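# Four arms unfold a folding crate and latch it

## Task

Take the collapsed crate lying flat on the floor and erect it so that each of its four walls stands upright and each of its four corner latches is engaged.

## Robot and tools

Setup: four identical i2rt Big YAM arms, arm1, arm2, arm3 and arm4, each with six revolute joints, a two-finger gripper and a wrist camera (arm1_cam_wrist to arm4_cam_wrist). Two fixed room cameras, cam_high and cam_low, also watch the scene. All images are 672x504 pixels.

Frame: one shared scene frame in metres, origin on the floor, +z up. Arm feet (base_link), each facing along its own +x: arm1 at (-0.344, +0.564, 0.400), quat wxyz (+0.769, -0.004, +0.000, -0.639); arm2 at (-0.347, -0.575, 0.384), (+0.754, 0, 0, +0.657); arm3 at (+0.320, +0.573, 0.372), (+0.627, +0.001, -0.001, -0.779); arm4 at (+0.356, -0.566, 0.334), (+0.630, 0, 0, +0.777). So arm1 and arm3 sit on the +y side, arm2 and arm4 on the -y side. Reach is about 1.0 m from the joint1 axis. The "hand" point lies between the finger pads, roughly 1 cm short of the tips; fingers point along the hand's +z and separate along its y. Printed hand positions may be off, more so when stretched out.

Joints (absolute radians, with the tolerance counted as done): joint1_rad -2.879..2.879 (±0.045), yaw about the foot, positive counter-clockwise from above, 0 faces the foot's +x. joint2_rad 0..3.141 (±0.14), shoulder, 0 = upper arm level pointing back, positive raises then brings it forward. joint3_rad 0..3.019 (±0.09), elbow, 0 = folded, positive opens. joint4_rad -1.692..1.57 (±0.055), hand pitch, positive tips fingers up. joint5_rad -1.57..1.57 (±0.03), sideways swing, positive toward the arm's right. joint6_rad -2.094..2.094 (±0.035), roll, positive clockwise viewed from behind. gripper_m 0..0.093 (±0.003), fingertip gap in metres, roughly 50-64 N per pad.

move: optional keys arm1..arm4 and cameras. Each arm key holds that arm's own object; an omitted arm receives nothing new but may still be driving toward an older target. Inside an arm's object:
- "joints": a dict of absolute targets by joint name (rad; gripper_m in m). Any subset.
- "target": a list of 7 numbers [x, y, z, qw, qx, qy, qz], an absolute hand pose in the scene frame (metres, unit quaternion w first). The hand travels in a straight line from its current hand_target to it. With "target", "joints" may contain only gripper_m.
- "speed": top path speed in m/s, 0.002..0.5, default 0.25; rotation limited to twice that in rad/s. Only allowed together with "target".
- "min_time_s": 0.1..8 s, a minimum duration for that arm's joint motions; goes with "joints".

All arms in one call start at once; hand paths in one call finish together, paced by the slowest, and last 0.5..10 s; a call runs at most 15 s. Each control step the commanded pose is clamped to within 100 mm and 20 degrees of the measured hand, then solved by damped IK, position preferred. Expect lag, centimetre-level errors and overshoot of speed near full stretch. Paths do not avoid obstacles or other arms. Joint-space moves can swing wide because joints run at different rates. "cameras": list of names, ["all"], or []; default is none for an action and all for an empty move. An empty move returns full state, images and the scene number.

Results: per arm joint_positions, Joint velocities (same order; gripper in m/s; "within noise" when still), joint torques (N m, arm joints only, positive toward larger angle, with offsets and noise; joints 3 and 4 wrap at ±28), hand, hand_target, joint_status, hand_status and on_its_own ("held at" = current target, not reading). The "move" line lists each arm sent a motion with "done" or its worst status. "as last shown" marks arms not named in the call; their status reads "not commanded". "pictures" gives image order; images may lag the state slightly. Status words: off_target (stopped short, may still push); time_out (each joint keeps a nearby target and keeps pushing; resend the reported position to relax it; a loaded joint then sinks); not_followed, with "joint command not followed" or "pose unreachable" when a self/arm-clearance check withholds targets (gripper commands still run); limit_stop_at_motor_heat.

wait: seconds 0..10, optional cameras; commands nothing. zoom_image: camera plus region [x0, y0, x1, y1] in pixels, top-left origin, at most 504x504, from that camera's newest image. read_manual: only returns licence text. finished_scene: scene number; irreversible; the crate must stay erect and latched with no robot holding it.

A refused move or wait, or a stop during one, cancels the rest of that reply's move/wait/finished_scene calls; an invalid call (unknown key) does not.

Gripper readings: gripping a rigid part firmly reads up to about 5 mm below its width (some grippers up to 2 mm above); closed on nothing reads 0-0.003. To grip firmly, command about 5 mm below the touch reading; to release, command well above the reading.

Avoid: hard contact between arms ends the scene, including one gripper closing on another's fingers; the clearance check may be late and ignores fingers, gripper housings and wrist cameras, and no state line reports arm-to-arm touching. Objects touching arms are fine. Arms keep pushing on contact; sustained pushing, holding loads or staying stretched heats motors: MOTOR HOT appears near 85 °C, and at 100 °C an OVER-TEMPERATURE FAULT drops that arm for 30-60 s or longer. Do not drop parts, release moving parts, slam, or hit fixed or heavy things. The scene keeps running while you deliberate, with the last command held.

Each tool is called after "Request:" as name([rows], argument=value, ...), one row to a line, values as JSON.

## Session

Request:
move(cameras=["all"])

Scene clock: 0.00 s.
Joint torques (N m): no reading
Motor temperatures (°C): arm1=[27 28 28 26 23 23 25] | arm2=[23 24 24 24 27 26 24] | arm3=[26 24 27 23 25 23 27] | arm4=[24 26 26 29 26 24 26]
Heat: arm1: hottest joint2_rad 28 °C; arm2: hottest joint5_rad 27 °C; arm3: hottest joint3_rad 27 °C; arm4: hottest joint4_rad 29 °C.
Joint velocities: within noise
arm1.joint_positions: joint1_rad=+0.789 joint2_rad=+0.609 joint3_rad=+1.408 joint4_rad=-1.451 joint5_rad=+0.217 joint6_rad=-0.687 gripper_m=+0.09396
arm1.joint_status: not commanded
arm1.hand: x=-0.1883 y=+0.4177 z=+0.9285 quat_wxyz=(-0.292, -0.006, -0.892, +0.344) (m; scene frame)
arm1.hand_target: x=-0.1903 y=+0.4192 z=+0.9383 quat_wxyz=(-0.301, -0.007, -0.887, +0.350) (m; scene frame)
arm1.hand_status: not commanded
arm2.joint_positions: joint1_rad=-0.187 joint2_rad=+0.597 joint3_rad=+1.311 joint4_rad=-1.291 joint5_rad=+0.240 joint6_rad=-0.242 gripper_m=+0.09396
arm2.joint_status: not commanded
arm2.hand: x=-0.2313 y=-0.3616 z=+0.9012 quat_wxyz=(-0.466, +0.549, -0.680, -0.136) (m; scene frame)
arm2.hand_target: x=-0.2318 y=-0.3633 z=+0.9149 quat_wxyz=(-0.477, +0.543, -0.676, -0.143) (m; scene frame)
arm2.hand_status: not commanded
arm3.joint_positions: joint1_rad=+0.868 joint2_rad=+0.636 joint3_rad=+1.401 joint4_rad=-1.459 joint5_rad=+0.267 joint6_rad=-0.464 gripper_m=+0.09396
arm3.joint_status: not commanded
arm3.hand: x=+0.4150 y=+0.3713 z=+0.8920 quat_wxyz=(-0.249, -0.258, -0.861, +0.361) (m; scene frame)
arm3.hand_target: x=+0.4139 y=+0.3728 z=+0.9011 quat_wxyz=(-0.257, -0.258, -0.856, +0.367) (m; scene frame)
arm3.hand_status: not commanded
arm4.joint_positions: joint1_rad=-0.127 joint2_rad=+0.607 joint3_rad=+1.357 joint4_rad=-1.287 joint5_rad=+0.181 joint6_rad=-0.762 gripper_m=+0.09396
arm4.joint_status: not commanded
arm4.hand: x=+0.3685 y=-0.3250 z=+0.8718 quat_wxyz=(-0.478, +0.793, -0.350, -0.141) (m; scene frame)
arm4.hand_target: x=+0.3687 y=-0.3277 z=+0.8812 quat_wxyz=(-0.487, +0.788, -0.349, -0.145) (m; scene frame)
arm4.hand_status: not commanded
pictures: arm1_cam_wrist, arm2_cam_wrist, arm3_cam_wrist, arm4_cam_wrist, cam_high, cam_low

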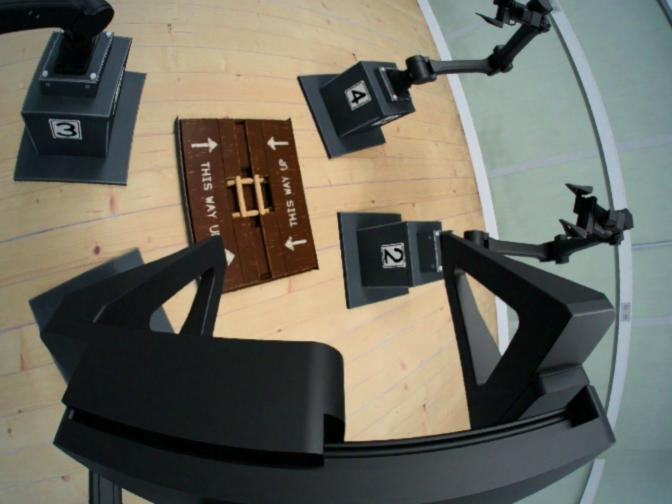

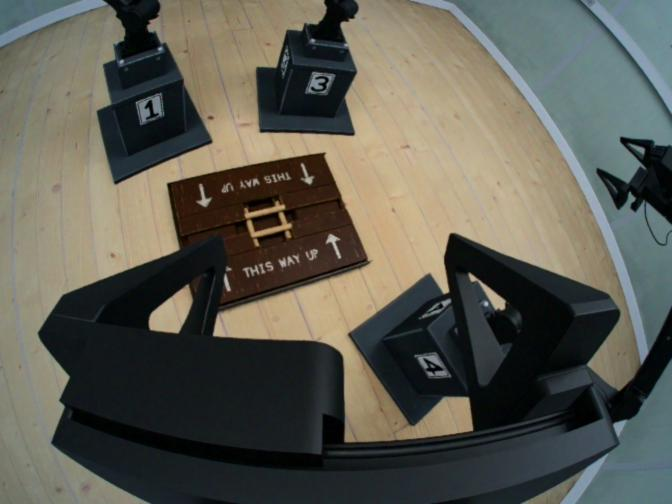

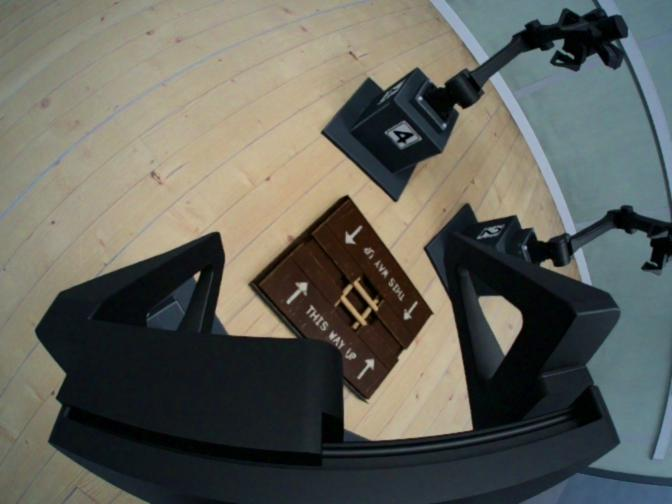

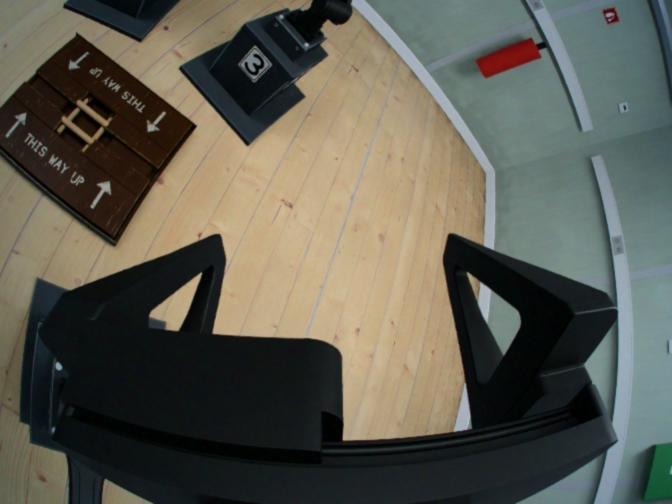

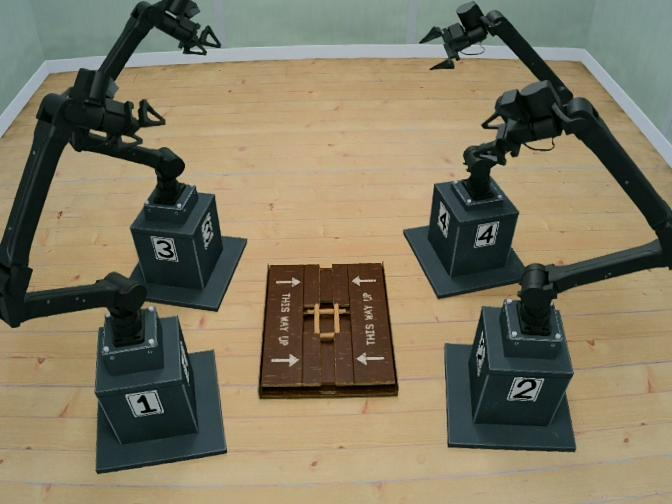

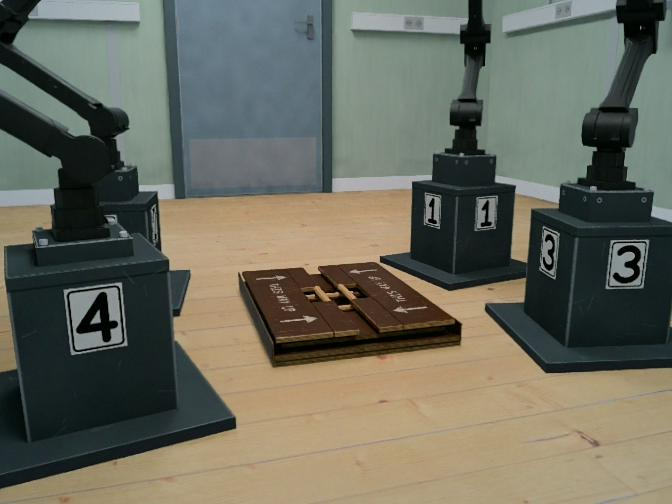

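Request:
zoom_image(camera="cam_high", region=[290, 280, 370, 360])

Request:
zoom_image(camera="cam_high", region=[240, 240, 420, 420])

Scaled by 6.300 from the camera's 672x504 image, which has a finer 960x720 frame.

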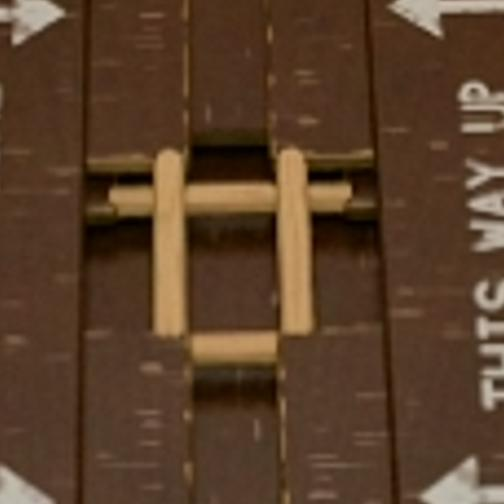

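Scaled by 2.800 from the camera's 672x504 image, which has a finer 960x720 frame.

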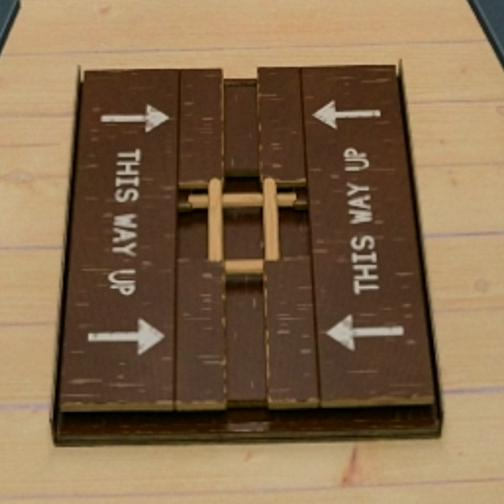

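Request:
move(arm1={"target": [-0.012, 0.027, 0.105, 0, 0.0, 1.0, 0], "speed": 0.35, "joints": {"gripper_m": 0.05}}, arm4={"target": [-0.014, -0.14, 0.25, 0, 1.0, 0.0, 0], "speed": 0.35, "joints": {"gripper_m": 0.05}}, arm2={"target": [-0.30, -0.12, 0.40, 0, 0.7071, -0.7071, 0], "speed": 0.35, "joints": {"gripper_m": 0.05}}, arm3={"target": [0.30, 0.12, 0.40, 0, 0.7071, 0.7071, 0], "speed": 0.35, "joints": {"gripper_m": 0.05}}, cameras=["arm1_cam_wrist", "arm4_cam_wrist", "cam_low"])

Scene clock: 16.23 s.
Joint torques (N m): arm1=[-0.85 -25.47 7.6 0.03 0.15 -0.04] | arm2=[0.79 -15.27 8.35 0.43 -0.11 -0.13] | arm3=[-1.49 -10.99 8.92 0.44 -0.03 0.14] | arm4=[2.26 -17.61 10.24 -0.57 -0.22 -0.11]
Motor temperatures (°C): arm1=[27 28 28 26 23 23 25] | arm2=[23 24 25 24 27 26 24] | arm3=[26 24 28 23 25 23 27] | arm4=[24 26 27 29 26 25 26]
Heat: arm1: hottest joint2_rad 28 °C; arm2: hottest joint5_rad 27 °C; arm3: hottest joint3_rad 28 °C; arm4: hottest joint4_rad 29 °C.
move: arm1 off_target; arm2 off_target; arm3 off_target; arm4 off_target
Joint velocities: within noise
arm1.joint_positions: joint1_rad=+0.386 joint2_rad=+2.640 joint3_rad=+1.733 joint4_rad=-0.683 joint5_rad=-0.010 joint6_rad=-0.998 gripper_m=+0.05007
arm1.joint_status: all done
arm1.hand: x=-0.0115 y=+0.0438 z=+0.1052 quat_wxyz=(+0.004, -0.001, -1.000, -0.008) (m; scene frame)
arm1.hand_target: x=-0.0121 y=+0.0336 z=+0.1022 quat_wxyz=(+0.003, +0.000, -1.000, -0.004) (m; scene frame)
arm1.hand_status: off_target (0.017 m and 1.0 deg from the pose sent, 0.928 m and 53.7 deg at the start)
arm2.joint_positions: joint1_rad=+0.030 joint2_rad=+1.734 joint3_rad=+1.053 joint4_rad=-0.939 joint5_rad=+0.007 joint6_rad=-0.088 gripper_m=+0.05013
arm2.joint_status: all done
arm2.hand: x=-0.2991 y=-0.1429 z=+0.3893 quat_wxyz=(+0.017, +0.701, -0.713, +0.019) (m; scene frame)
arm2.hand_target: x=-0.3017 y=-0.1229 z=+0.3993 quat_wxyz=(+0.002, +0.707, -0.707, +0.005) (m; scene frame)
arm2.hand_status: off_target (0.025 m and 3.0 deg from the pose sent, 0.561 m and 59.2 deg at the start)
arm3.joint_positions: joint1_rad=+0.177 joint2_rad=+1.688 joint3_rad=+1.052 joint4_rad=-0.969 joint5_rad=+0.005 joint6_rad=-0.048 gripper_m=+0.05013
arm3.joint_status: all done
arm3.hand: x=+0.3022 y=+0.1417 z=+0.3953 quat_wxyz=(+0.013, -0.704, -0.710, -0.012) (m; scene frame)
arm3.hand_target: x=+0.2975 y=+0.1226 z=+0.3985 quat_wxyz=(+0.003, -0.711, -0.704, -0.005) (m; scene frame)
arm3.hand_status: off_target (0.022 m and 2.1 deg from the pose sent, 0.564 m and 75.4 deg at the start)
arm4.joint_positions: joint1_rad=+0.499 joint2_rad=+2.104 joint3_rad=+1.349 joint4_rad=-0.836 joint5_rad=+0.010 joint6_rad=-0.826 gripper_m=+0.05007
arm4.joint_status: all done
arm4.hand: x=+0.0028 y=-0.1494 z=+0.2472 quat_wxyz=(+0.004, +1.000, -0.019, +0.010) (m; scene frame)
arm4.hand_target: x=-0.0079 y=-0.1428 z=+0.2476 quat_wxyz=(+0.002, +1.000, -0.007, +0.006) (m; scene frame)
arm4.hand_status: off_target (0.019 m and 2.5 deg from the pose sent, 0.753 m and 75.1 deg at the start)
pictures: arm1_cam_wrist, arm4_cam_wrist, cam_low

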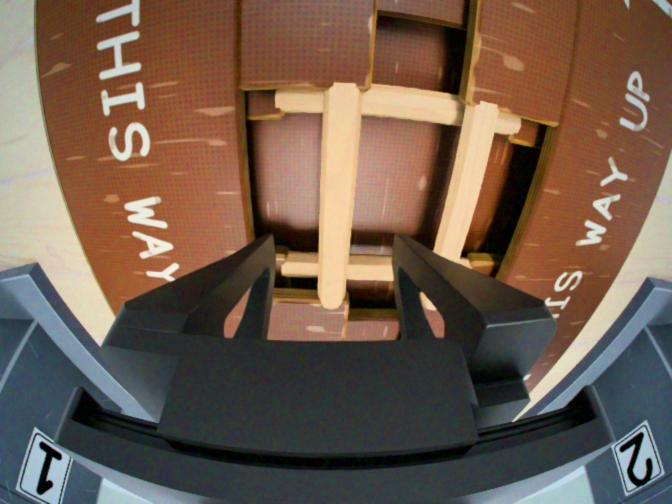

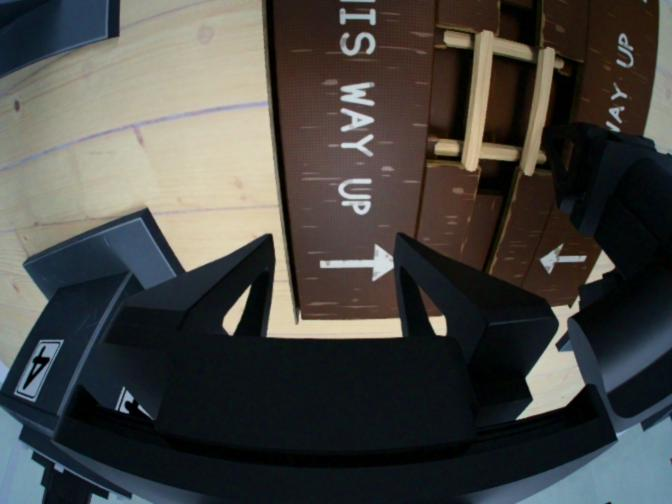

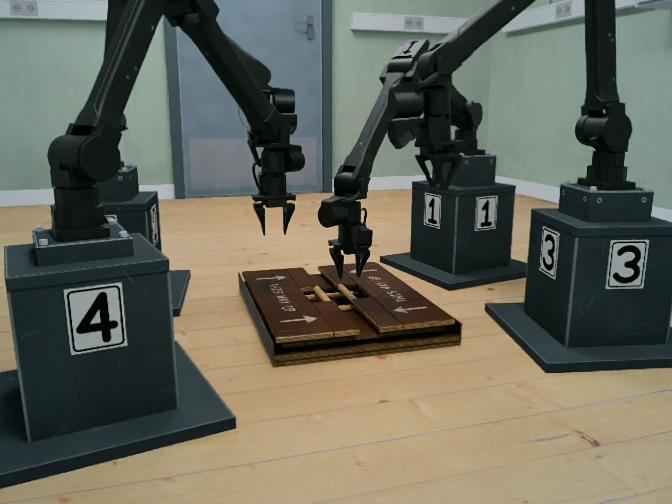

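Request:
move(arm1={"target": [-0.012, 0.0265, 0.042, 0, 0.0, 1.0, 0], "speed": 0.12}, cameras=[])

Request:
move(arm1={"joints": {"gripper_m": 0.008}}, cameras=["arm1_cam_wrist"])

Request:
move(arm1={"target": [-0.011, 0.0405, 0.115, 0, 0.0, 0.9914, -0.1305], "speed": 0.13}, cameras=["cam_low"])

Scene clock: 21.03 s.
Joint torques (N m): arm1=[-1.14 -25.82 7.05 0.77 0.1 -0.02] | arm2=[0.73 -15.27 8.35 0.43 -0.11 -0.12] | arm3=[-1.73 -10.99 9.09 0.35 0.02 0.13] | arm4=[2.26 -17.67 10.24 -0.55 -0.22 -0.1]
Motor temperatures (°C): arm1=[27 29 29 26 23 23 25] | arm2=[23 25 25 24 27 26 24] | arm3=[26 25 29 23 25 23 27] | arm4=[24 26 28 29 26 25 26]
Heat: arm1: hottest joint2_rad 29 °C; arm2: hottest joint5_rad 27 °C; arm3: hottest joint3_rad 29 °C; arm4: hottest joint4_rad 29 °C.
move: arm1 off_target
Joint velocities: arm1=[within noise] | arm2=[within noise] | arm3=[-0.044 -0.005 -0.012 -0.002 0.007 -0.037 -0.001] | arm4=[within noise]
arm1.joint_positions: joint1_rad=+0.381 joint2_rad=+2.783 joint3_rad=+1.839 joint4_rad=-0.654 joint5_rad=-0.010 joint6_rad=-1.000 gripper_m=+0.05007
arm1.joint_status: not commanded
arm1.hand: x=-0.0140 y=+0.0414 z=+0.0437 quat_wxyz=(+0.006, -0.003, -1.000, -0.011) (m; scene frame)
arm1.hand_target: x=-0.0124 y=+0.0273 z=+0.0426 quat_wxyz=(+0.000, -0.001, -1.000, +0.000) (m; scene frame)
arm1.hand_status: off_target (0.015 m and 1.5 deg from the pose sent, 0.065 m and 1.0 deg at the start)
arm2, arm3: as last shown
arm3.hand_target: x=+0.2975 y=+0.1226 z=+0.3985 quat_wxyz=(+0.003, -0.710, -0.704, -0.005) (m; scene frame)
arm4.joint_positions: joint1_rad=+0.494 joint2_rad=+2.104 joint3_rad=+1.349 joint4_rad=-0.836 joint5_rad=+0.010 joint6_rad=-0.826 gripper_m=+0.05007
arm4.joint_status: not commanded
arm4.hand: x=+0.0048 y=-0.1478 z=+0.2472 quat_wxyz=(+0.004, +1.000, -0.021, +0.010) (m; scene frame)
arm4.hand_target: x=-0.0060 y=-0.1411 z=+0.2476 quat_wxyz=(+0.002, +1.000, -0.010, +0.006) (m; scene frame)
arm4.hand_status: not commanded
pictures: none
No camera images: "cameras" was empty.

Scene clock: 21.73 s.
Joint torques (N m): arm1=[-1.03 -25.52 7.2 0.94 0.17 -0.12] | arm2=[0.79 -15.21 8.34 0.44 -0.11 -0.12] | arm3=[-1.61 -10.52 9.07 0.42 0.04 0.14] | arm4=[2.26 -17.67 10.24 -0.57 -0.22 -0.1]
Motor temperatures (°C): arm1=[27 29 29 26 23 23 25] | arm2=[23 25 25 24 27 26 24] | arm3=[26 25 29 23 25 23 27] | arm4=[24 27 28 29 26 25 26]
Heat: arm1: hottest joint2_rad 29 °C; arm2: hottest joint5_rad 27 °C; arm3: hottest joint3_rad 29 °C; arm4: hottest joint4_rad 29 °C.
move: arm1 off_target
Joint velocities: within noise
arm1.joint_positions: joint1_rad=+0.379 joint2_rad=+2.783 joint3_rad=+1.839 joint4_rad=-0.655 joint5_rad=-0.018 joint6_rad=-0.988 gripper_m=+0.01750
arm1.joint_status: gripper_m off_target (ended at +0.01753, target +0.00800)
arm1.hand: x=-0.0138 y=+0.0420 z=+0.0437 quat_wxyz=(+0.003, -0.010, -1.000, -0.014) (m; scene frame)
arm1.hand_target: x=-0.0114 y=+0.0280 z=+0.0426 quat_wxyz=(-0.003, -0.001, -1.000, -0.002) (m; scene frame)
arm1.hand_status: not commanded
arm2, arm3, arm4: as last shown
pictures: arm1_cam_wrist

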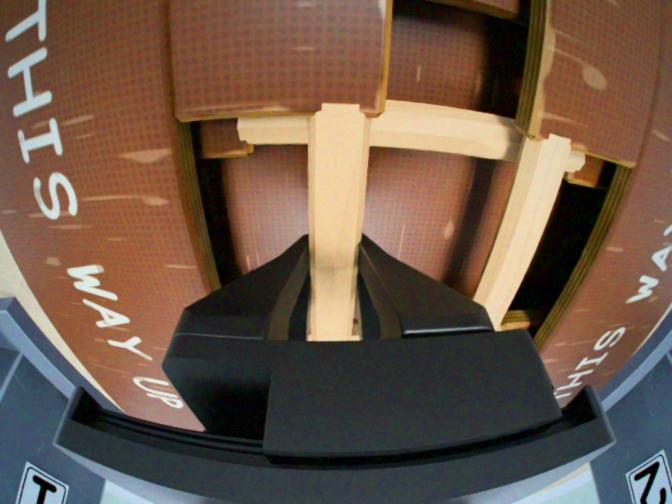

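Scene clock: 23.47 s.
Joint torques (N m): arm1=[0.03 -28.28 3.33 0.8 0.52 -0.06] | arm2=[0.79 -15.21 8.35 0.44 -0.11 -0.12] | arm3=[-0.85 -10.29 8.83 0.31 -0.02 0.12] | arm4=[2.2 -17.67 10.24 -0.55 -0.22 -0.1]
Motor temperatures (°C): arm1=[27 29 29 26 23 23 25] | arm2=[23 25 25 24 27 26 24] | arm3=[26 25 29 23 25 23 27] | arm4=[24 27 28 29 26 25 26]
Heat: arm1: hottest joint2_rad 29 °C; arm2: hottest joint5_rad 27 °C; arm3: hottest joint3_rad 29 °C; arm4: hottest joint4_rad 29 °C.
move: arm1 off_target
Joint velocities: within noise
arm1.joint_positions: joint1_rad=+0.424 joint2_rad=+2.593 joint3_rad=+1.526 joint4_rad=-0.308 joint5_rad=+0.132 joint6_rad=-0.955 gripper_m=+0.01750
arm1.joint_status: not commanded
arm1.hand: x=-0.0147 y=+0.0464 z=+0.0949 quat_wxyz=(+0.001, -0.009, -0.993, +0.121) (m; scene frame)
arm1.hand_target: x=-0.0110 y=+0.0405 z=+0.1133 quat_wxyz=(+0.000, +0.001, -0.991, +0.130) (m; scene frame)
arm1.hand_status: off_target (0.021 m and 1.6 deg from the pose sent, 0.071 m and 16.6 deg at the start)
arm2, arm3, arm4: as last shown
pictures: cam_low

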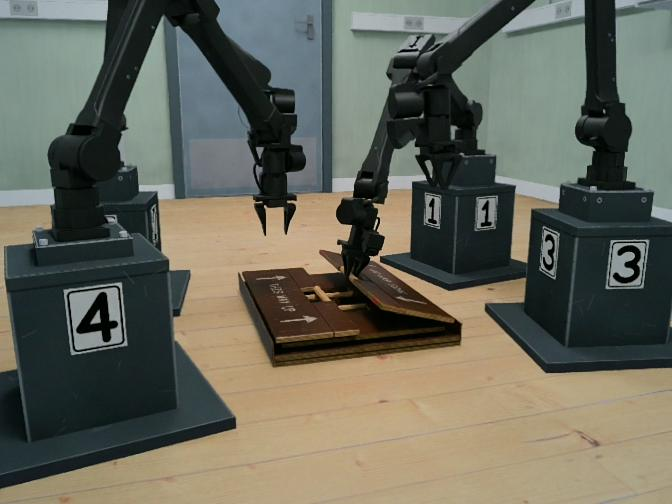

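Request:
move(arm1={"target": [-0.010, 0.085, 0.196, 0, 0.0, 0.9659, -0.2588], "speed": 0.17}, cameras=[])

Request:
move(arm1={"target": [-0.010, 0.147, 0.244, 0, 0.0, 0.9336, -0.3584], "speed": 0.15}, arm4={"target": [-0.027, -0.006, 0.12, 0, 0.9999, 0.0131, 0], "speed": 0.3}, cameras=["cam_low", "arm4_cam_wrist"])

Scene clock: 26.63 s.
Joint torques (N m): arm1=[0.44 -25.93 2.85 1.07 0.86 -0.09] | arm2=[0.73 -15.33 8.34 0.43 -0.11 -0.12] | arm3=[-1.38 -10.87 9.06 0.36 0.02 0.17] | arm4=[2.26 -17.67 10.24 -0.55 -0.22 -0.1]
Motor temperatures (°C): arm1=[27 30 29 26 23 23 25] | arm2=[23 25 26 24 27 26 24] | arm3=[26 25 29 23 25 23 27] | arm4=[24 27 28 29 26 25 26]
Heat: arm1: hottest joint2_rad 30 °C; arm2: hottest joint5_rad 27 °C; arm3: hottest joint3_rad 29 °C; arm4: hottest joint4_rad 29 °C.
move: arm1 off_target
Joint velocities: within noise
arm1.joint_positions: joint1_rad=+0.516 joint2_rad=+2.360 joint3_rad=+1.186 joint4_rad=-0.008 joint5_rad=+0.309 joint6_rad=-0.909 gripper_m=+0.01725
arm1.joint_status: not commanded
arm1.hand: x=-0.0142 y=+0.0876 z=+0.1758 quat_wxyz=(+0.000, -0.010, -0.969, +0.246) (m; scene frame)
arm1.hand_target: x=-0.0105 y=+0.0838 z=+0.1951 quat_wxyz=(+0.000, +0.000, -0.966, +0.259) (m; scene frame)
arm1.hand_status: off_target (0.021 m and 1.9 deg from the pose sent, 0.108 m and 16.2 deg at the start)
arm2, arm3, arm4: as last shown
pictures: none
No camera images: "cameras" was empty.

Scene clock: 28.37 s.
Joint torques (N m): arm1=[-0.15 -24.23 1.58 1.58 1.2 -0.09] | arm2=[0.79 -15.27 8.35 0.43 -0.11 -0.12] | arm3=[-0.97 -11.16 8.95 0.31 0 0.12] | arm4=[2.02 -21.83 10.8 -0.51 -0.24 -0.11]
Motor temperatures (°C): arm1=[27 30 29 26 23 23 25] | arm2=[23 25 26 24 27 26 24] | arm3=[26 25 30 23 25 23 27] | arm4=[24 27 28 29 26 25 26]
Heat: arm1: hottest joint2_rad 30 °C; arm2: hottest joint5_rad 27 °C; arm3: hottest joint3_rad 30 °C; arm4: hottest joint4_rad 29 °C.
move: arm1 off_target; arm4 off_target
Joint velocities: within noise
arm1.joint_positions: joint1_rad=+0.648 joint2_rad=+2.235 joint3_rad=+0.943 joint4_rad=+0.233 joint5_rad=+0.496 joint6_rad=-0.851 gripper_m=+0.01692
arm1.joint_status: not commanded
arm1.hand: x=-0.0127 y=+0.1483 z=+0.2219 quat_wxyz=(+0.000, -0.008, -0.939, +0.344) (m; scene frame)
arm1.hand_target: x=-0.0100 y=+0.1458 z=+0.2433 quat_wxyz=(+0.001, +0.001, -0.933, +0.359) (m; scene frame)
arm1.hand_status: off_target (0.022 m and 2.0 deg from the pose sent, 0.091 m and 13.5 deg at the start)
arm2, arm3: as last shown
arm4.joint_positions: joint1_rad=+0.398 joint2_rad=+2.556 joint3_rad=+1.870 joint4_rad=-0.884 joint5_rad=+0.000 joint6_rad=-0.979 gripper_m=+0.05007
arm4.joint_status: not commanded
arm4.hand: x=-0.0253 y=-0.0147 z=+0.1274 quat_wxyz=(+0.000, +1.000, +0.007, +0.000) (m; scene frame)
arm4.hand_target: x=-0.0302 y=-0.0109 z=+0.1185 quat_wxyz=(+0.001, +1.000, +0.017, +0.000) (m; scene frame)
arm4.hand_status: off_target (0.012 m and 0.7 deg from the pose sent, 0.193 m and 4.1 deg at the start)
pictures: arm4_cam_wrist, cam_low

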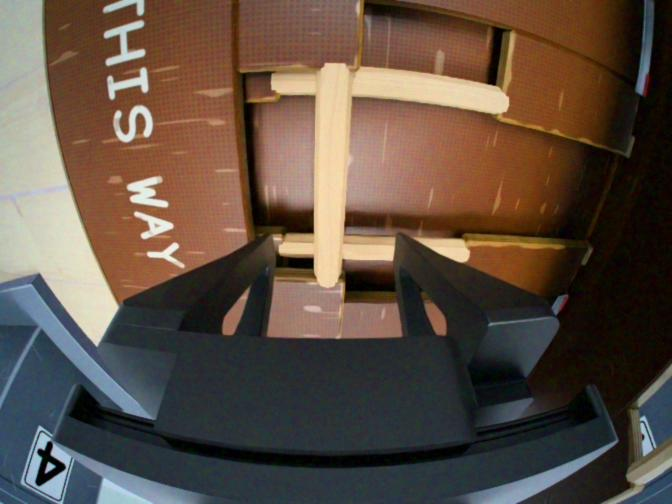

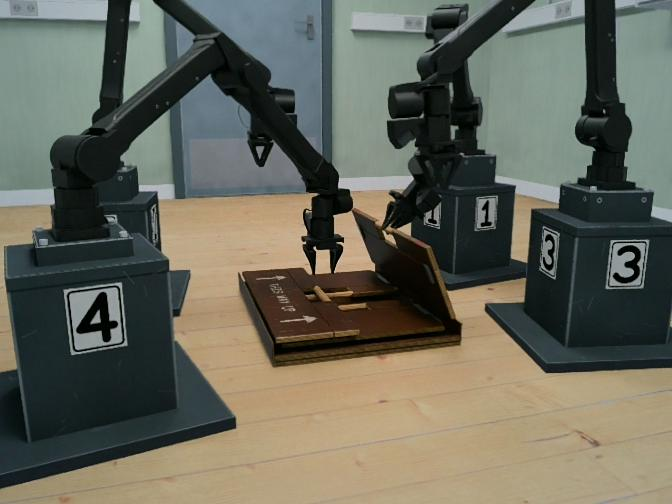

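Request:
move(arm1={"target": [-0.010, 0.217, 0.258, 0, 0.0, 0.8746, -0.4848], "speed": 0.12}, arm4={"target": [-0.022, -0.009, 0.036, 0, 0.9999, 0.0087, 0], "speed": 0.15}, cameras=[])

Request:
move(arm4={"joints": {"gripper_m": 0.008}}, arm1={"target": [-0.010, 0.228, 0.258, 0, 0.0, 0.8746, -0.4848], "speed": 0.06}, cameras=["arm4_cam_wrist"])

Request:
move(arm4={"target": [-0.020, -0.0255, 0.143, -0.1305, 0.9914, 0, 0], "speed": 0.15}, cameras=["cam_low"])

Scene clock: 33.37 s.
Joint torques (N m): arm1=[0.67 -21.25 -0.13 2.62 1.9 -0.04] | arm2=[0.73 -15.21 8.34 0.43 -0.11 -0.12] | arm3=[-1.38 -10.87 9.11 0.34 0 0.14] | arm4=[1.08 -22.01 10.14 0.24 -0.17 -0.04]
Motor temperatures (°C): arm1=[27 30 29 26 23 23 25] | arm2=[23 25 26 24 27 26 24] | arm3=[26 25 30 23 25 23 27] | arm4=[24 28 28 29 26 25 26]
Heat: arm1: hottest joint2_rad 30 °C; arm2: hottest joint5_rad 27 °C; arm3: hottest joint3_rad 30 °C; arm4: hottest joint4_rad 29 °C.
move: arm1 off_target; arm4 off_target
Joint velocities: within noise
arm1.joint_positions: joint1_rad=+0.830 joint2_rad=+2.264 joint3_rad=+0.776 joint4_rad=+0.575 joint5_rad=+0.775 joint6_rad=-0.824 gripper_m=+0.01692
arm1.joint_status: not commanded
arm1.hand: x=-0.0112 y=+0.2122 z=+0.2406 quat_wxyz=(-0.001, -0.003, -0.883, +0.469) (m; scene frame)
arm1.hand_target: x=-0.0110 y=+0.2137 z=+0.2584 quat_wxyz=(+0.001, -0.001, -0.874, +0.486) (m; scene frame)
arm1.hand_status: off_target (0.018 m and 2.1 deg from the pose sent, 0.078 m and 17.8 deg at the start)
arm2, arm3: as last shown
arm4.joint_positions: joint1_rad=+0.389 joint2_rad=+2.711 joint3_rad=+1.937 joint4_rad=-0.810 joint5_rad=+0.000 joint6_rad=-0.979 gripper_m=+0.05007
arm4.joint_status: not commanded
arm4.hand: x=-0.0166 y=-0.0165 z=+0.0463 quat_wxyz=(+0.005, +1.000, +0.002, +0.004) (m; scene frame)
arm4.hand_target: x=-0.0167 y=-0.0060 z=+0.0373 quat_wxyz=(-0.001, +1.000, +0.004, -0.001) (m; scene frame)
arm4.hand_status: off_target (0.014 m and 1.0 deg from the pose sent, 0.092 m and 0.2 deg at the start)
pictures: none
No camera images: "cameras" was empty.

Scene clock: 34.33 s.
Joint torques (N m): arm1=[1.55 -21.25 -0.68 1.83 1.91 0.08] | arm2=[0.79 -15.27 8.35 0.43 -0.11 -0.12] | arm3=[-1.61 -10.99 8.98 0.4 -0.05 0.16] | arm4=[1.2 -22.24 10.09 0.21 -0.17 -0.16]
Motor temperatures (°C): arm1=[27 30 29 26 24 23 25] | arm2=[23 25 26 24 27 26 24] | arm3=[26 25 30 23 25 23 27] | arm4=[24 28 28 29 26 25 26]
Heat: arm1: hottest joint2_rad 30 °C; arm2: hottest joint5_rad 27 °C; arm3: hottest joint3_rad 30 °C; arm4: hottest joint4_rad 29 °C.
move: arm1 off_target; arm4 off_target
Joint velocities: within noise
arm1.joint_positions: joint1_rad=+0.846 joint2_rad=+2.266 joint3_rad=+0.770 joint4_rad=+0.575 joint5_rad=+0.792 joint6_rad=-0.807 gripper_m=+0.01692
arm1.joint_status: not commanded
arm1.hand: x=-0.0112 y=+0.2182 z=+0.2406 quat_wxyz=(+0.000, -0.005, -0.882, +0.472) (m; scene frame)
arm1.hand_target: x=-0.0110 y=+0.2245 z=+0.2573 quat_wxyz=(+0.000, -0.003, -0.874, +0.485) (m; scene frame)
arm1.hand_status: off_target (0.020 m and 1.7 deg from the pose sent, 0.024 m and 2.1 deg at the start)
arm2, arm3: as last shown
arm4.joint_positions: joint1_rad=+0.389 joint2_rad=+2.711 joint3_rad=+1.937 joint4_rad=-0.810 joint5_rad=-0.001 joint6_rad=-0.969 gripper_m=+0.01652
arm4.joint_status: gripper_m off_target (ended at +0.01655, target +0.00800)
arm4.hand: x=-0.0168 y=-0.0166 z=+0.0463 quat_wxyz=(+0.006, +1.000, -0.003, +0.003) (m; scene frame)
arm4.hand_target: x=-0.0176 y=-0.0073 z=+0.0371 quat_wxyz=(+0.000, +1.000, +0.005, -0.001) (m; scene frame)
arm4.hand_status: not commanded
pictures: arm4_cam_wrist

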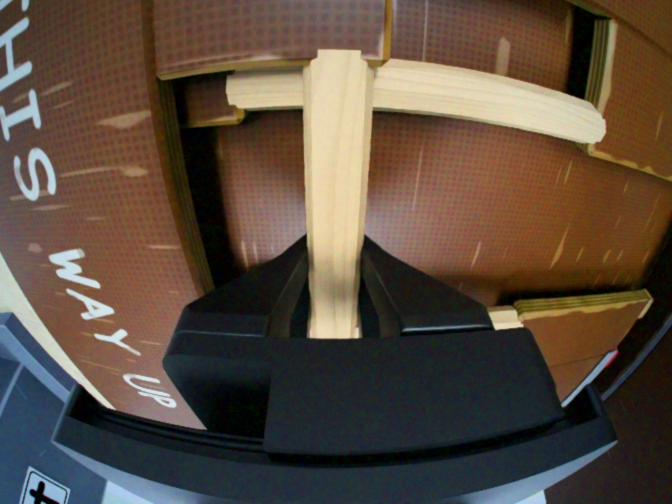

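Scene clock: 35.93 s.
Joint torques (N m): arm1=[1.55 -21.42 -0.7 1.88 1.87 0.12] | arm2=[0.73 -15.21 8.34 0.44 -0.11 -0.12] | arm3=[-1.73 -11.28 9.03 0.51 0 0.14] | arm4=[2.43 -26.52 5.65 -0.51 0.07 0.04]
Motor temperatures (°C): arm1=[27 30 29 26 24 23 25] | arm2=[23 26 26 24 27 26 24] | arm3=[26 25 30 23 25 23 27] | arm4=[24 28 28 29 26 25 26]
Heat: arm1: hottest joint2_rad 30 °C; arm2: hottest joint5_rad 27 °C; arm3: hottest joint3_rad 30 °C; arm4: hottest joint4_rad 29 °C.
move: arm4 off_target
Joint velocities: within noise
arm1: as last shown
arm1.hand_target: x=-0.0109 y=+0.2245 z=+0.2573 quat_wxyz=(+0.000, -0.003, -0.874, +0.485) (m; scene frame)
arm2.joint_positions: joint1_rad=+0.030 joint2_rad=+1.734 joint3_rad=+1.053 joint4_rad=-0.939 joint5_rad=+0.007 joint6_rad=-0.088 gripper_m=+0.05013
arm2.joint_status: not commanded
arm2.hand: x=-0.2991 y=-0.1429 z=+0.3893 quat_wxyz=(+0.017, +0.701, -0.713, +0.019) (m; scene frame)
arm2.hand_target: x=-0.3017 y=-0.1229 z=+0.3993 quat_wxyz=(+0.002, +0.707, -0.707, +0.005) (m; scene frame)
arm2.hand_status: not commanded
arm3.joint_positions: joint1_rad=+0.177 joint2_rad=+1.688 joint3_rad=+1.052 joint4_rad=-0.969 joint5_rad=+0.005 joint6_rad=-0.048 gripper_m=+0.05013
arm3.joint_status: not commanded
arm3.hand: x=+0.3022 y=+0.1417 z=+0.3953 quat_wxyz=(+0.013, -0.704, -0.710, -0.012) (m; scene frame)
arm3.hand_target: x=+0.2975 y=+0.1226 z=+0.3985 quat_wxyz=(+0.003, -0.710, -0.704, -0.005) (m; scene frame)
arm3.hand_status: not commanded
arm4.joint_positions: joint1_rad=+0.435 joint2_rad=+2.464 joint3_rad=+1.598 joint4_rad=-0.497 joint5_rad=+0.148 joint6_rad=-0.930 gripper_m=+0.01652
arm4.joint_status: not commanded
arm4.hand: x=-0.0171 y=-0.0241 z=+0.1175 quat_wxyz=(-0.127, +0.992, -0.007, -0.003) (m; scene frame)
arm4.hand_target: x=-0.0233 y=-0.0243 z=+0.1417 quat_wxyz=(-0.133, +0.991, +0.001, -0.005) (m; scene frame)
arm4.hand_status: off_target (0.026 m and 1.0 deg from the pose sent, 0.097 m and 15.7 deg at the start)
pictures: cam_low

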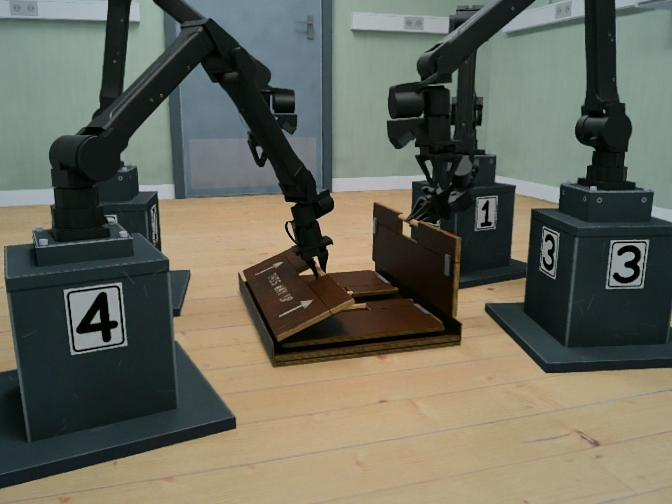

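Request:
move(arm4={"target": [-0.022, -0.067, 0.212, -0.2588, 0.9659, 0, 0], "speed": 0.17}, cameras=[])

Request:
move(arm4={"target": [-0.022, -0.119, 0.246, -0.3584, 0.9336, 0, 0], "speed": 0.16}, cameras=[])

Request:
move(arm4={"target": [-0.022, -0.190, 0.258, -0.4848, 0.8746, 0, 0], "speed": 0.12}, arm2={"target": [-0.076, 0.026, 0.12, 0, 0.7071, -0.7071, 0], "speed": 0.3}, cameras=["cam_low", "arm2_cam_wrist"])

Scene clock: 39.90 s.
Joint torques (N m): arm1=[1.38 -21.42 -0.47 1.85 1.88 0.15] | arm2=[0.73 -15.21 8.34 0.44 -0.11 -0.12] | arm3=[-1.61 -10.87 9.06 0.4 -0.02 0.13] | arm4=[2.43 -23.59 5.49 0.31 0.34 -0.12]
Motor temperatures (°C): arm1=[27 31 29 26 24 23 26] | arm2=[23 26 26 24 27 26 24] | arm3=[26 25 31 23 25 23 27] | arm4=[24 28 28 29 26 25 26]
Heat: arm1: hottest joint2_rad 31 °C; arm2: hottest joint5_rad 27 °C; arm3: hottest joint3_rad 31 °C; arm4: hottest joint4_rad 29 °C.
move: arm4 off_target
Joint velocities: within noise
arm1, arm2, arm3: as last shown
arm4.joint_positions: joint1_rad=+0.530 joint2_rad=+2.237 joint3_rad=+1.291 joint4_rad=-0.253 joint5_rad=+0.335 joint6_rad=-0.877 gripper_m=+0.01602
arm4.joint_status: not commanded
arm4.hand: x=-0.0178 y=-0.0691 z=+0.1888 quat_wxyz=(-0.245, +0.969, -0.010, +0.004) (m; scene frame)
arm4.hand_target: x=-0.0232 y=-0.0691 z=+0.2106 quat_wxyz=(-0.256, +0.967, +0.003, +0.002) (m; scene frame)
arm4.hand_status: off_target (0.024 m and 2.0 deg from the pose sent, 0.104 m and 15.5 deg at the start)
pictures: none
No camera images: "cameras" was empty.

Scene clock: 41.27 s.
Joint torques (N m): arm1=[1.79 -21.48 -0.61 1.87 1.87 0.11] | arm2=[0.73 -15.27 8.34 0.43 -0.11 -0.12] | arm3=[-1.49 -11.11 9.01 0.39 -0.02 0.11] | arm4=[2.43 -21.89 4.56 0.73 0.52 -0.11]
Motor temperatures (°C): arm1=[27 31 29 26 25 23 26] | arm2=[23 26 26 24 27 26 24] | arm3=[26 25 31 23 25 23 27] | arm4=[24 28 28 29 26 25 27]
Heat: arm1: hottest joint2_rad 31 °C; arm2: hottest joint5_rad 27 °C; arm3: hottest joint3_rad 31 °C; arm4: hottest joint4_rad 29 °C.
move: arm4 off_target
Joint velocities: within noise
arm1, arm2, arm3: as last shown
arm4.joint_positions: joint1_rad=+0.636 joint2_rad=+2.127 joint3_rad=+1.073 joint4_rad=-0.009 joint5_rad=+0.519 joint6_rad=-0.844 gripper_m=+0.01600
arm4.joint_status: not commanded
arm4.hand: x=-0.0179 y=-0.1171 z=+0.2221 quat_wxyz=(-0.347, +0.938, -0.010, +0.004) (m; scene frame)
arm4.hand_target: x=-0.0220 y=-0.1182 z=+0.2447 quat_wxyz=(-0.359, +0.933, +0.001, +0.001) (m; scene frame)
arm4.hand_status: off_target (0.024 m and 1.8 deg from the pose sent, 0.076 m and 13.7 deg at the start)
pictures: none
No camera images: "cameras" was empty.

Scene clock: 43.60 s.
Joint torques (N m): arm1=[1.08 -21.54 -0.61 1.85 1.87 0.1] | arm2=[0.56 -25 7.47 0.02 -0.15 -0.11] | arm3=[-1.55 -11.16 9.06 0.35 0.05 0.16] | arm4=[2.61 -19.25 2.71 1.47 1.31 -0.04]
Motor temperatures (°C): arm1=[27 31 28 26 25 23 26] | arm2=[23 26 26 24 27 26 24] | arm3=[26 25 31 23 25 23 27] | arm4=[24 29 28 29 26 25 27]
Heat: arm1: hottest joint2_rad 31 °C; arm2: hottest joint5_rad 27 °C; arm3: hottest joint3_rad 31 °C; arm4: hottest joint2_rad 29 °C.
move: arm2 off_target; arm4 off_target
Joint velocities: within noise
arm1, arm3: as last shown
arm2.joint_positions: joint1_rad=-0.287 joint2_rad=+2.639 joint3_rad=+1.826 joint4_rad=-0.781 joint5_rad=-0.002 joint6_rad=-0.410 gripper_m=+0.05013
arm2.joint_status: not commanded
arm2.hand: x=-0.0822 y=+0.0113 z=+0.1126 quat_wxyz=(+0.011, +0.703, -0.712, +0.003) (m; scene frame)
arm2.hand_target: x=-0.0773 y=+0.0241 z=+0.1182 quat_wxyz=(+0.002, +0.706, -0.709, -0.002) (m; scene frame)
arm2.hand_status: off_target (0.018 m and 1.5 deg from the pose sent, 0.388 m and 3.0 deg at the start)
arm4.joint_positions: joint1_rad=+0.797 joint2_rad=+2.108 joint3_rad=+0.874 joint4_rad=+0.334 joint5_rad=+0.780 joint6_rad=-0.835 gripper_m=+0.01605
arm4.joint_status: not commanded
arm4.hand: x=-0.0196 y=-0.1819 z=+0.2400 quat_wxyz=(-0.471, +0.882, -0.007, -0.001) (m; scene frame)
arm4.hand_target: x=-0.0189 y=-0.1849 z=+0.2582 quat_wxyz=(-0.485, +0.874, -0.003, +0.002) (m; scene frame)
arm4.hand_status: off_target (0.020 m and 2.0 deg from the pose sent, 0.081 m and 17.4 deg at the start)
pictures: arm2_cam_wrist, cam_low

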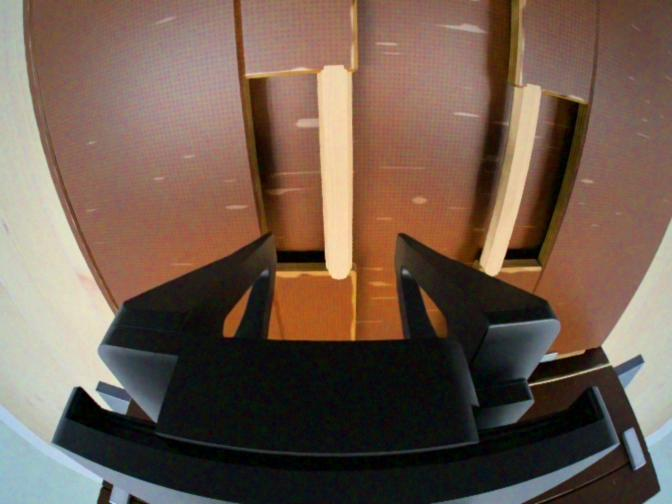

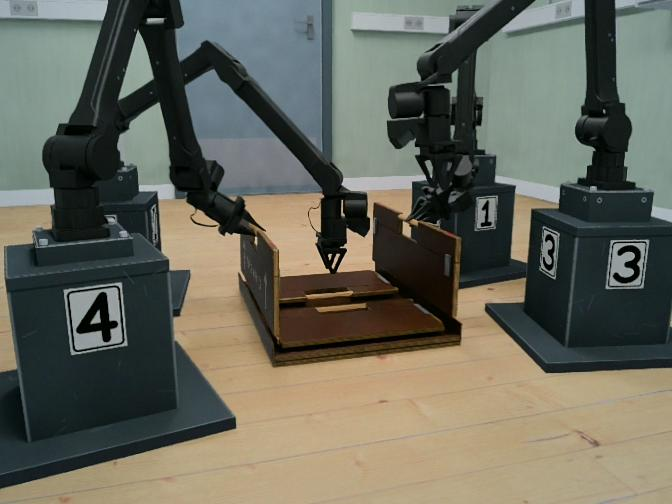

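Request:
move(arm2={"target": [-0.071, 0.026, 0.032, 0, 0.7071, -0.7071, 0], "speed": 0.12}, arm4={"target": [-0.020, -0.204, 0.258, -0.4848, 0.8746, 0, 0], "speed": 0.05}, cameras=[])

Request:
move(arm2={"joints": {"gripper_m": 0.008}}, cameras=["arm2_cam_wrist"])

Request:
move(arm2={"target": [-0.084, 0.026, 0.130, -0.0923, 0.7010, -0.7010, 0.0923], "speed": 0.14}, cameras=["cam_low"])

Scene clock: 48.33 s.
Joint torques (N m): arm1=[1.38 -21.66 -0.73 1.84 1.87 0.14] | arm2=[-0.62 -25.29 7.17 0.54 0.06 -0.12] | arm3=[-1.14 -10.93 9.01 0.46 0.02 0.17] | arm4=[4.42 -19.72 1.37 0.99 1.45 0.19]
Motor temperatures (°C): arm1=[27 31 28 26 25 23 26] | arm2=[23 26 26 24 27 26 24] | arm3=[26 25 31 23 25 23 27] | arm4=[24 29 28 29 27 25 27]
Heat: arm1: hottest joint2_rad 31 °C; arm2: hottest joint5_rad 27 °C; arm3: hottest joint3_rad 31 °C; arm4: hottest joint2_rad 29 °C.
move: arm2 off_target; arm4 off_target
Joint velocities: within noise
arm1, arm3: as last shown
arm2.joint_positions: joint1_rad=-0.287 joint2_rad=+2.832 joint3_rad=+1.970 joint4_rad=-0.745 joint5_rad=-0.002 joint6_rad=-0.420 gripper_m=+0.05013
arm2.joint_status: not commanded
arm2.hand: x=-0.0822 y=+0.0112 z=+0.0278 quat_wxyz=(+0.017, +0.706, -0.708, +0.005) (m; scene frame)
arm2.hand_target: x=-0.0712 y=+0.0255 z=+0.0330 quat_wxyz=(-0.001, +0.707, -0.707, +0.000) (m; scene frame)
arm2.hand_status: off_target (0.019 m and 2.0 deg from the pose sent, 0.083 m and 1.5 deg at the start)
arm4.joint_positions: joint1_rad=+0.807 joint2_rad=+2.108 joint3_rad=+0.868 joint4_rad=+0.337 joint5_rad=+0.794 joint6_rad=-0.826 gripper_m=+0.01608
arm4.joint_status: not commanded
arm4.hand: x=-0.0196 y=-0.1865 z=+0.2402 quat_wxyz=(-0.474, +0.880, -0.008, +0.000) (m; scene frame)
arm4.hand_target: x=-0.0204 y=-0.2021 z=+0.2571 quat_wxyz=(-0.486, +0.874, +0.000, +0.000) (m; scene frame)
arm4.hand_status: off_target (0.025 m and 1.7 deg from the pose sent, 0.029 m and 2.0 deg at the start)
pictures: none
No camera images: "cameras" was empty.

Scene clock: 48.93 s.
Joint torques (N m): arm1=[1.49 -21.71 -0.58 1.83 1.85 0.12] | arm2=[-0.56 -25.29 7.17 0.54 0.06 -0.12] | arm3=[-0.85 -11.11 9.01 0.38 0 0.16] | arm4=[4.48 -19.72 1.36 0.99 1.44 0.19]
Motor temperatures (°C): arm1=[27 31 28 26 25 23 26] | arm2=[23 26 26 24 27 26 24] | arm3=[26 25 31 23 25 23 27] | arm4=[24 29 28 29 27 25 27]
Heat: arm1: hottest joint2_rad 31 °C; arm2: hottest joint5_rad 27 °C; arm3: hottest joint3_rad 31 °C; arm4: hottest joint2_rad 29 °C.
move: arm2 off_target
Joint velocities: within noise
arm1, arm3, arm4: as last shown
arm2.joint_positions: joint1_rad=-0.287 joint2_rad=+2.832 joint3_rad=+1.970 joint4_rad=-0.745 joint5_rad=-0.002 joint6_rad=-0.429 gripper_m=+0.01721
arm2.joint_status: gripper_m off_target (ended at +0.01724, target +0.00800)
arm2.hand: x=-0.0822 y=+0.0112 z=+0.0278 quat_wxyz=(+0.017, +0.709, -0.705, +0.005) (m; scene frame)
arm2.hand_target: x=-0.0712 y=+0.0255 z=+0.0330 quat_wxyz=(-0.001, +0.710, -0.705, +0.000) (m; scene frame)
arm2.hand_status: not commanded
pictures: arm2_cam_wrist

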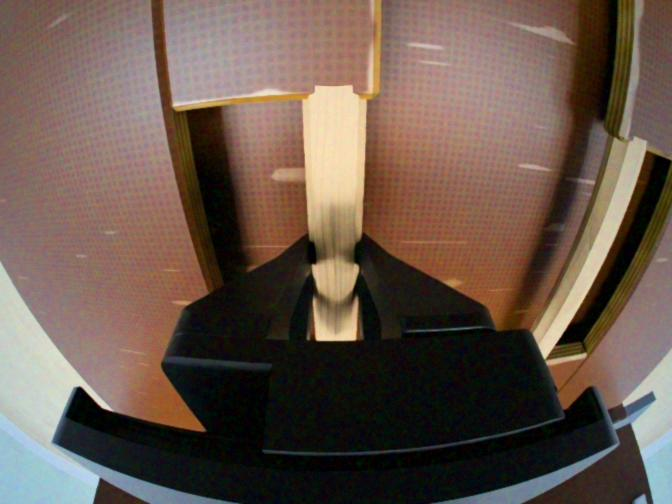

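Scene clock: 50.53 s.
Joint torques (N m): arm1=[1.38 -21.48 -0.42 1.91 1.87 0.11] | arm2=[0.21 -30.56 4.01 -0.34 0.14 0.06] | arm3=[-1.61 -11.28 9.03 0.4 -0.01 0.16] | arm4=[4.42 -19.78 1.36 0.99 1.45 0.19]
Motor temperatures (°C): arm1=[27 31 28 26 25 23 26] | arm2=[23 26 26 24 27 26 24] | arm3=[26 25 31 23 25 23 27] | arm4=[24 29 28 29 28 25 27]
Heat: arm1: hottest joint2_rad 31 °C; arm2: hottest joint5_rad 27 °C; arm3: hottest joint3_rad 31 °C; arm4: hottest joint2_rad 29 °C.
move: arm2 off_target
Joint velocities: within noise
arm1, arm3, arm4: as last shown
arm2.joint_positions: joint1_rad=-0.210 joint2_rad=+2.659 joint3_rad=+1.754 joint4_rad=-0.613 joint5_rad=+0.245 joint6_rad=-0.360 gripper_m=+0.01721
arm2.joint_status: not commanded
arm2.hand: x=-0.0897 y=+0.0102 z=+0.0877 quat_wxyz=(-0.075, +0.704, -0.699, +0.100) (m; scene frame)
arm2.hand_target: x=-0.0856 y=+0.0287 z=+0.1274 quat_wxyz=(-0.095, +0.700, -0.702, +0.090) (m; scene frame)
arm2.hand_status: off_target (0.045 m and 2.2 deg from the pose sent, 0.103 m and 16.0 deg at the start)
pictures: cam_low

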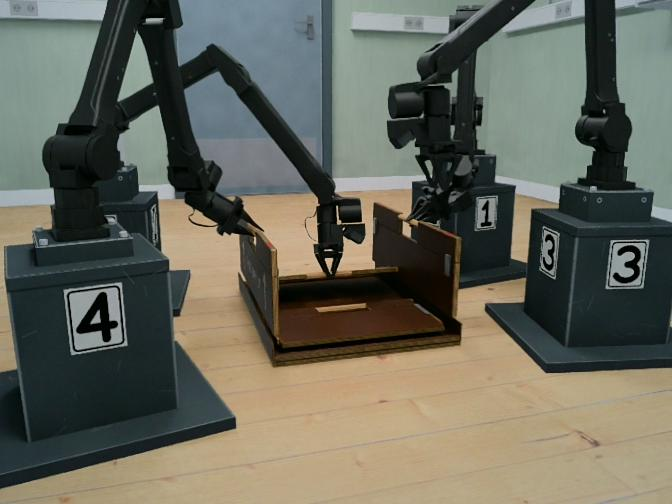

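Request:
move(arm2={"target": [-0.125, 0.025, 0.205, -0.183, 0.683, -0.683, 0.183], "speed": 0.15}, arm3={"target": [0.026, 0.005, 0.14, 0, 0.7071, 0.7071, 0], "speed": 0.3}, cameras=["cam_low", "arm3_cam_wrist"])

Scene clock: 54.00 s.
Joint torques (N m): arm1=[1.85 -21.42 -0.68 1.98 1.64 0.15] | arm2=[0.62 -30.15 4.11 -0.53 0.37 0.08] | arm3=[-0.56 -17.67 7.79 -0.18 -0.03 -0.03] | arm4=[4.37 -19.72 1.55 0.99 1.34 0.19]
Motor temperatures (°C): arm1=[27 31 28 26 26 23 26] | arm2=[23 27 26 24 27 26 25] | arm3=[26 25 31 23 25 23 27] | arm4=[24 29 28 29 28 25 27]
Heat: arm1: hottest joint2_rad 31 °C; arm2: hottest joint2_rad 27 °C; arm3: hottest joint3_rad 31 °C; arm4: hottest joint2_rad 29 °C.
move: arm2 off_target; arm3 off_target
Joint velocities: within noise
arm1.joint_positions: joint1_rad=+0.844 joint2_rad=+2.268 joint3_rad=+0.772 joint4_rad=+0.575 joint5_rad=+0.798 joint6_rad=-0.807 gripper_m=+0.01692
arm1.joint_status: not commanded
arm1.hand: x=-0.0122 y=+0.2171 z=+0.2408 quat_wxyz=(+0.003, -0.006, -0.881, +0.474) (m; scene frame)
arm1.hand_target: x=-0.0108 y=+0.2236 z=+0.2576 quat_wxyz=(+0.000, -0.005, -0.874, +0.486) (m; scene frame)
arm1.hand_status: not commanded
arm2.joint_positions: joint1_rad=-0.094 joint2_rad=+2.502 joint3_rad=+1.593 joint4_rad=-0.576 joint5_rad=+0.502 joint6_rad=-0.265 gripper_m=+0.01721
arm2.joint_status: not commanded
arm2.hand: x=-0.1230 y=+0.0096 z=+0.1592 quat_wxyz=(-0.163, +0.689, -0.680, +0.192) (m; scene frame)
arm2.hand_target: x=-0.1245 y=+0.0260 z=+0.2028 quat_wxyz=(-0.182, +0.685, -0.682, +0.181) (m; scene frame)
arm2.hand_status: off_target (0.048 m and 2.6 deg from the pose sent, 0.123 m and 15.9 deg at the start)
arm3.joint_positions: joint1_rad=-0.258 joint2_rad=+2.499 joint3_rad=+1.691 joint4_rad=-0.759 joint5_rad=+0.000 joint6_rad=-0.461 gripper_m=+0.05013
arm3.joint_status: not commanded
arm3.hand: x=+0.0333 y=+0.0125 z=+0.1493 quat_wxyz=(-0.001, -0.712, -0.703, +0.001) (m; scene frame)
arm3.hand_target: x=+0.0309 y=+0.0079 z=+0.1384 quat_wxyz=(-0.002, -0.709, -0.705, -0.003) (m; scene frame)
arm3.hand_status: off_target (0.014 m and 0.7 deg from the pose sent, 0.400 m and 2.1 deg at the start)
arm4.joint_positions: joint1_rad=+0.809 joint2_rad=+2.108 joint3_rad=+0.865 joint4_rad=+0.337 joint5_rad=+0.797 joint6_rad=-0.826 gripper_m=+0.01608
arm4.joint_status: not commanded
arm4.hand: x=-0.0184 y=-0.1877 z=+0.2397 quat_wxyz=(-0.474, +0.880, -0.007, +0.001) (m; scene frame)
arm4.hand_target: x=-0.0203 y=-0.2025 z=+0.2569 quat_wxyz=(-0.485, +0.874, +0.000, +0.000) (m; scene frame)
arm4.hand_status: not commanded
pictures: arm3_cam_wrist, cam_low

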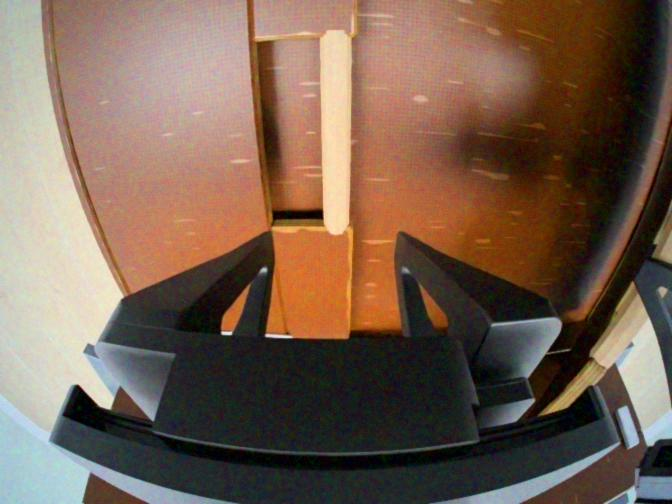

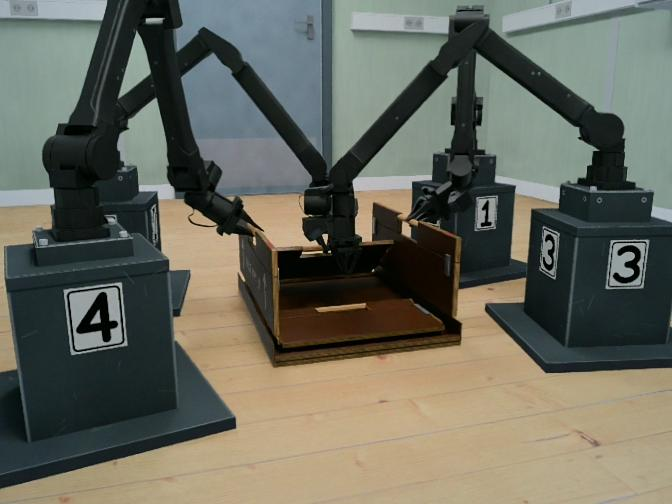

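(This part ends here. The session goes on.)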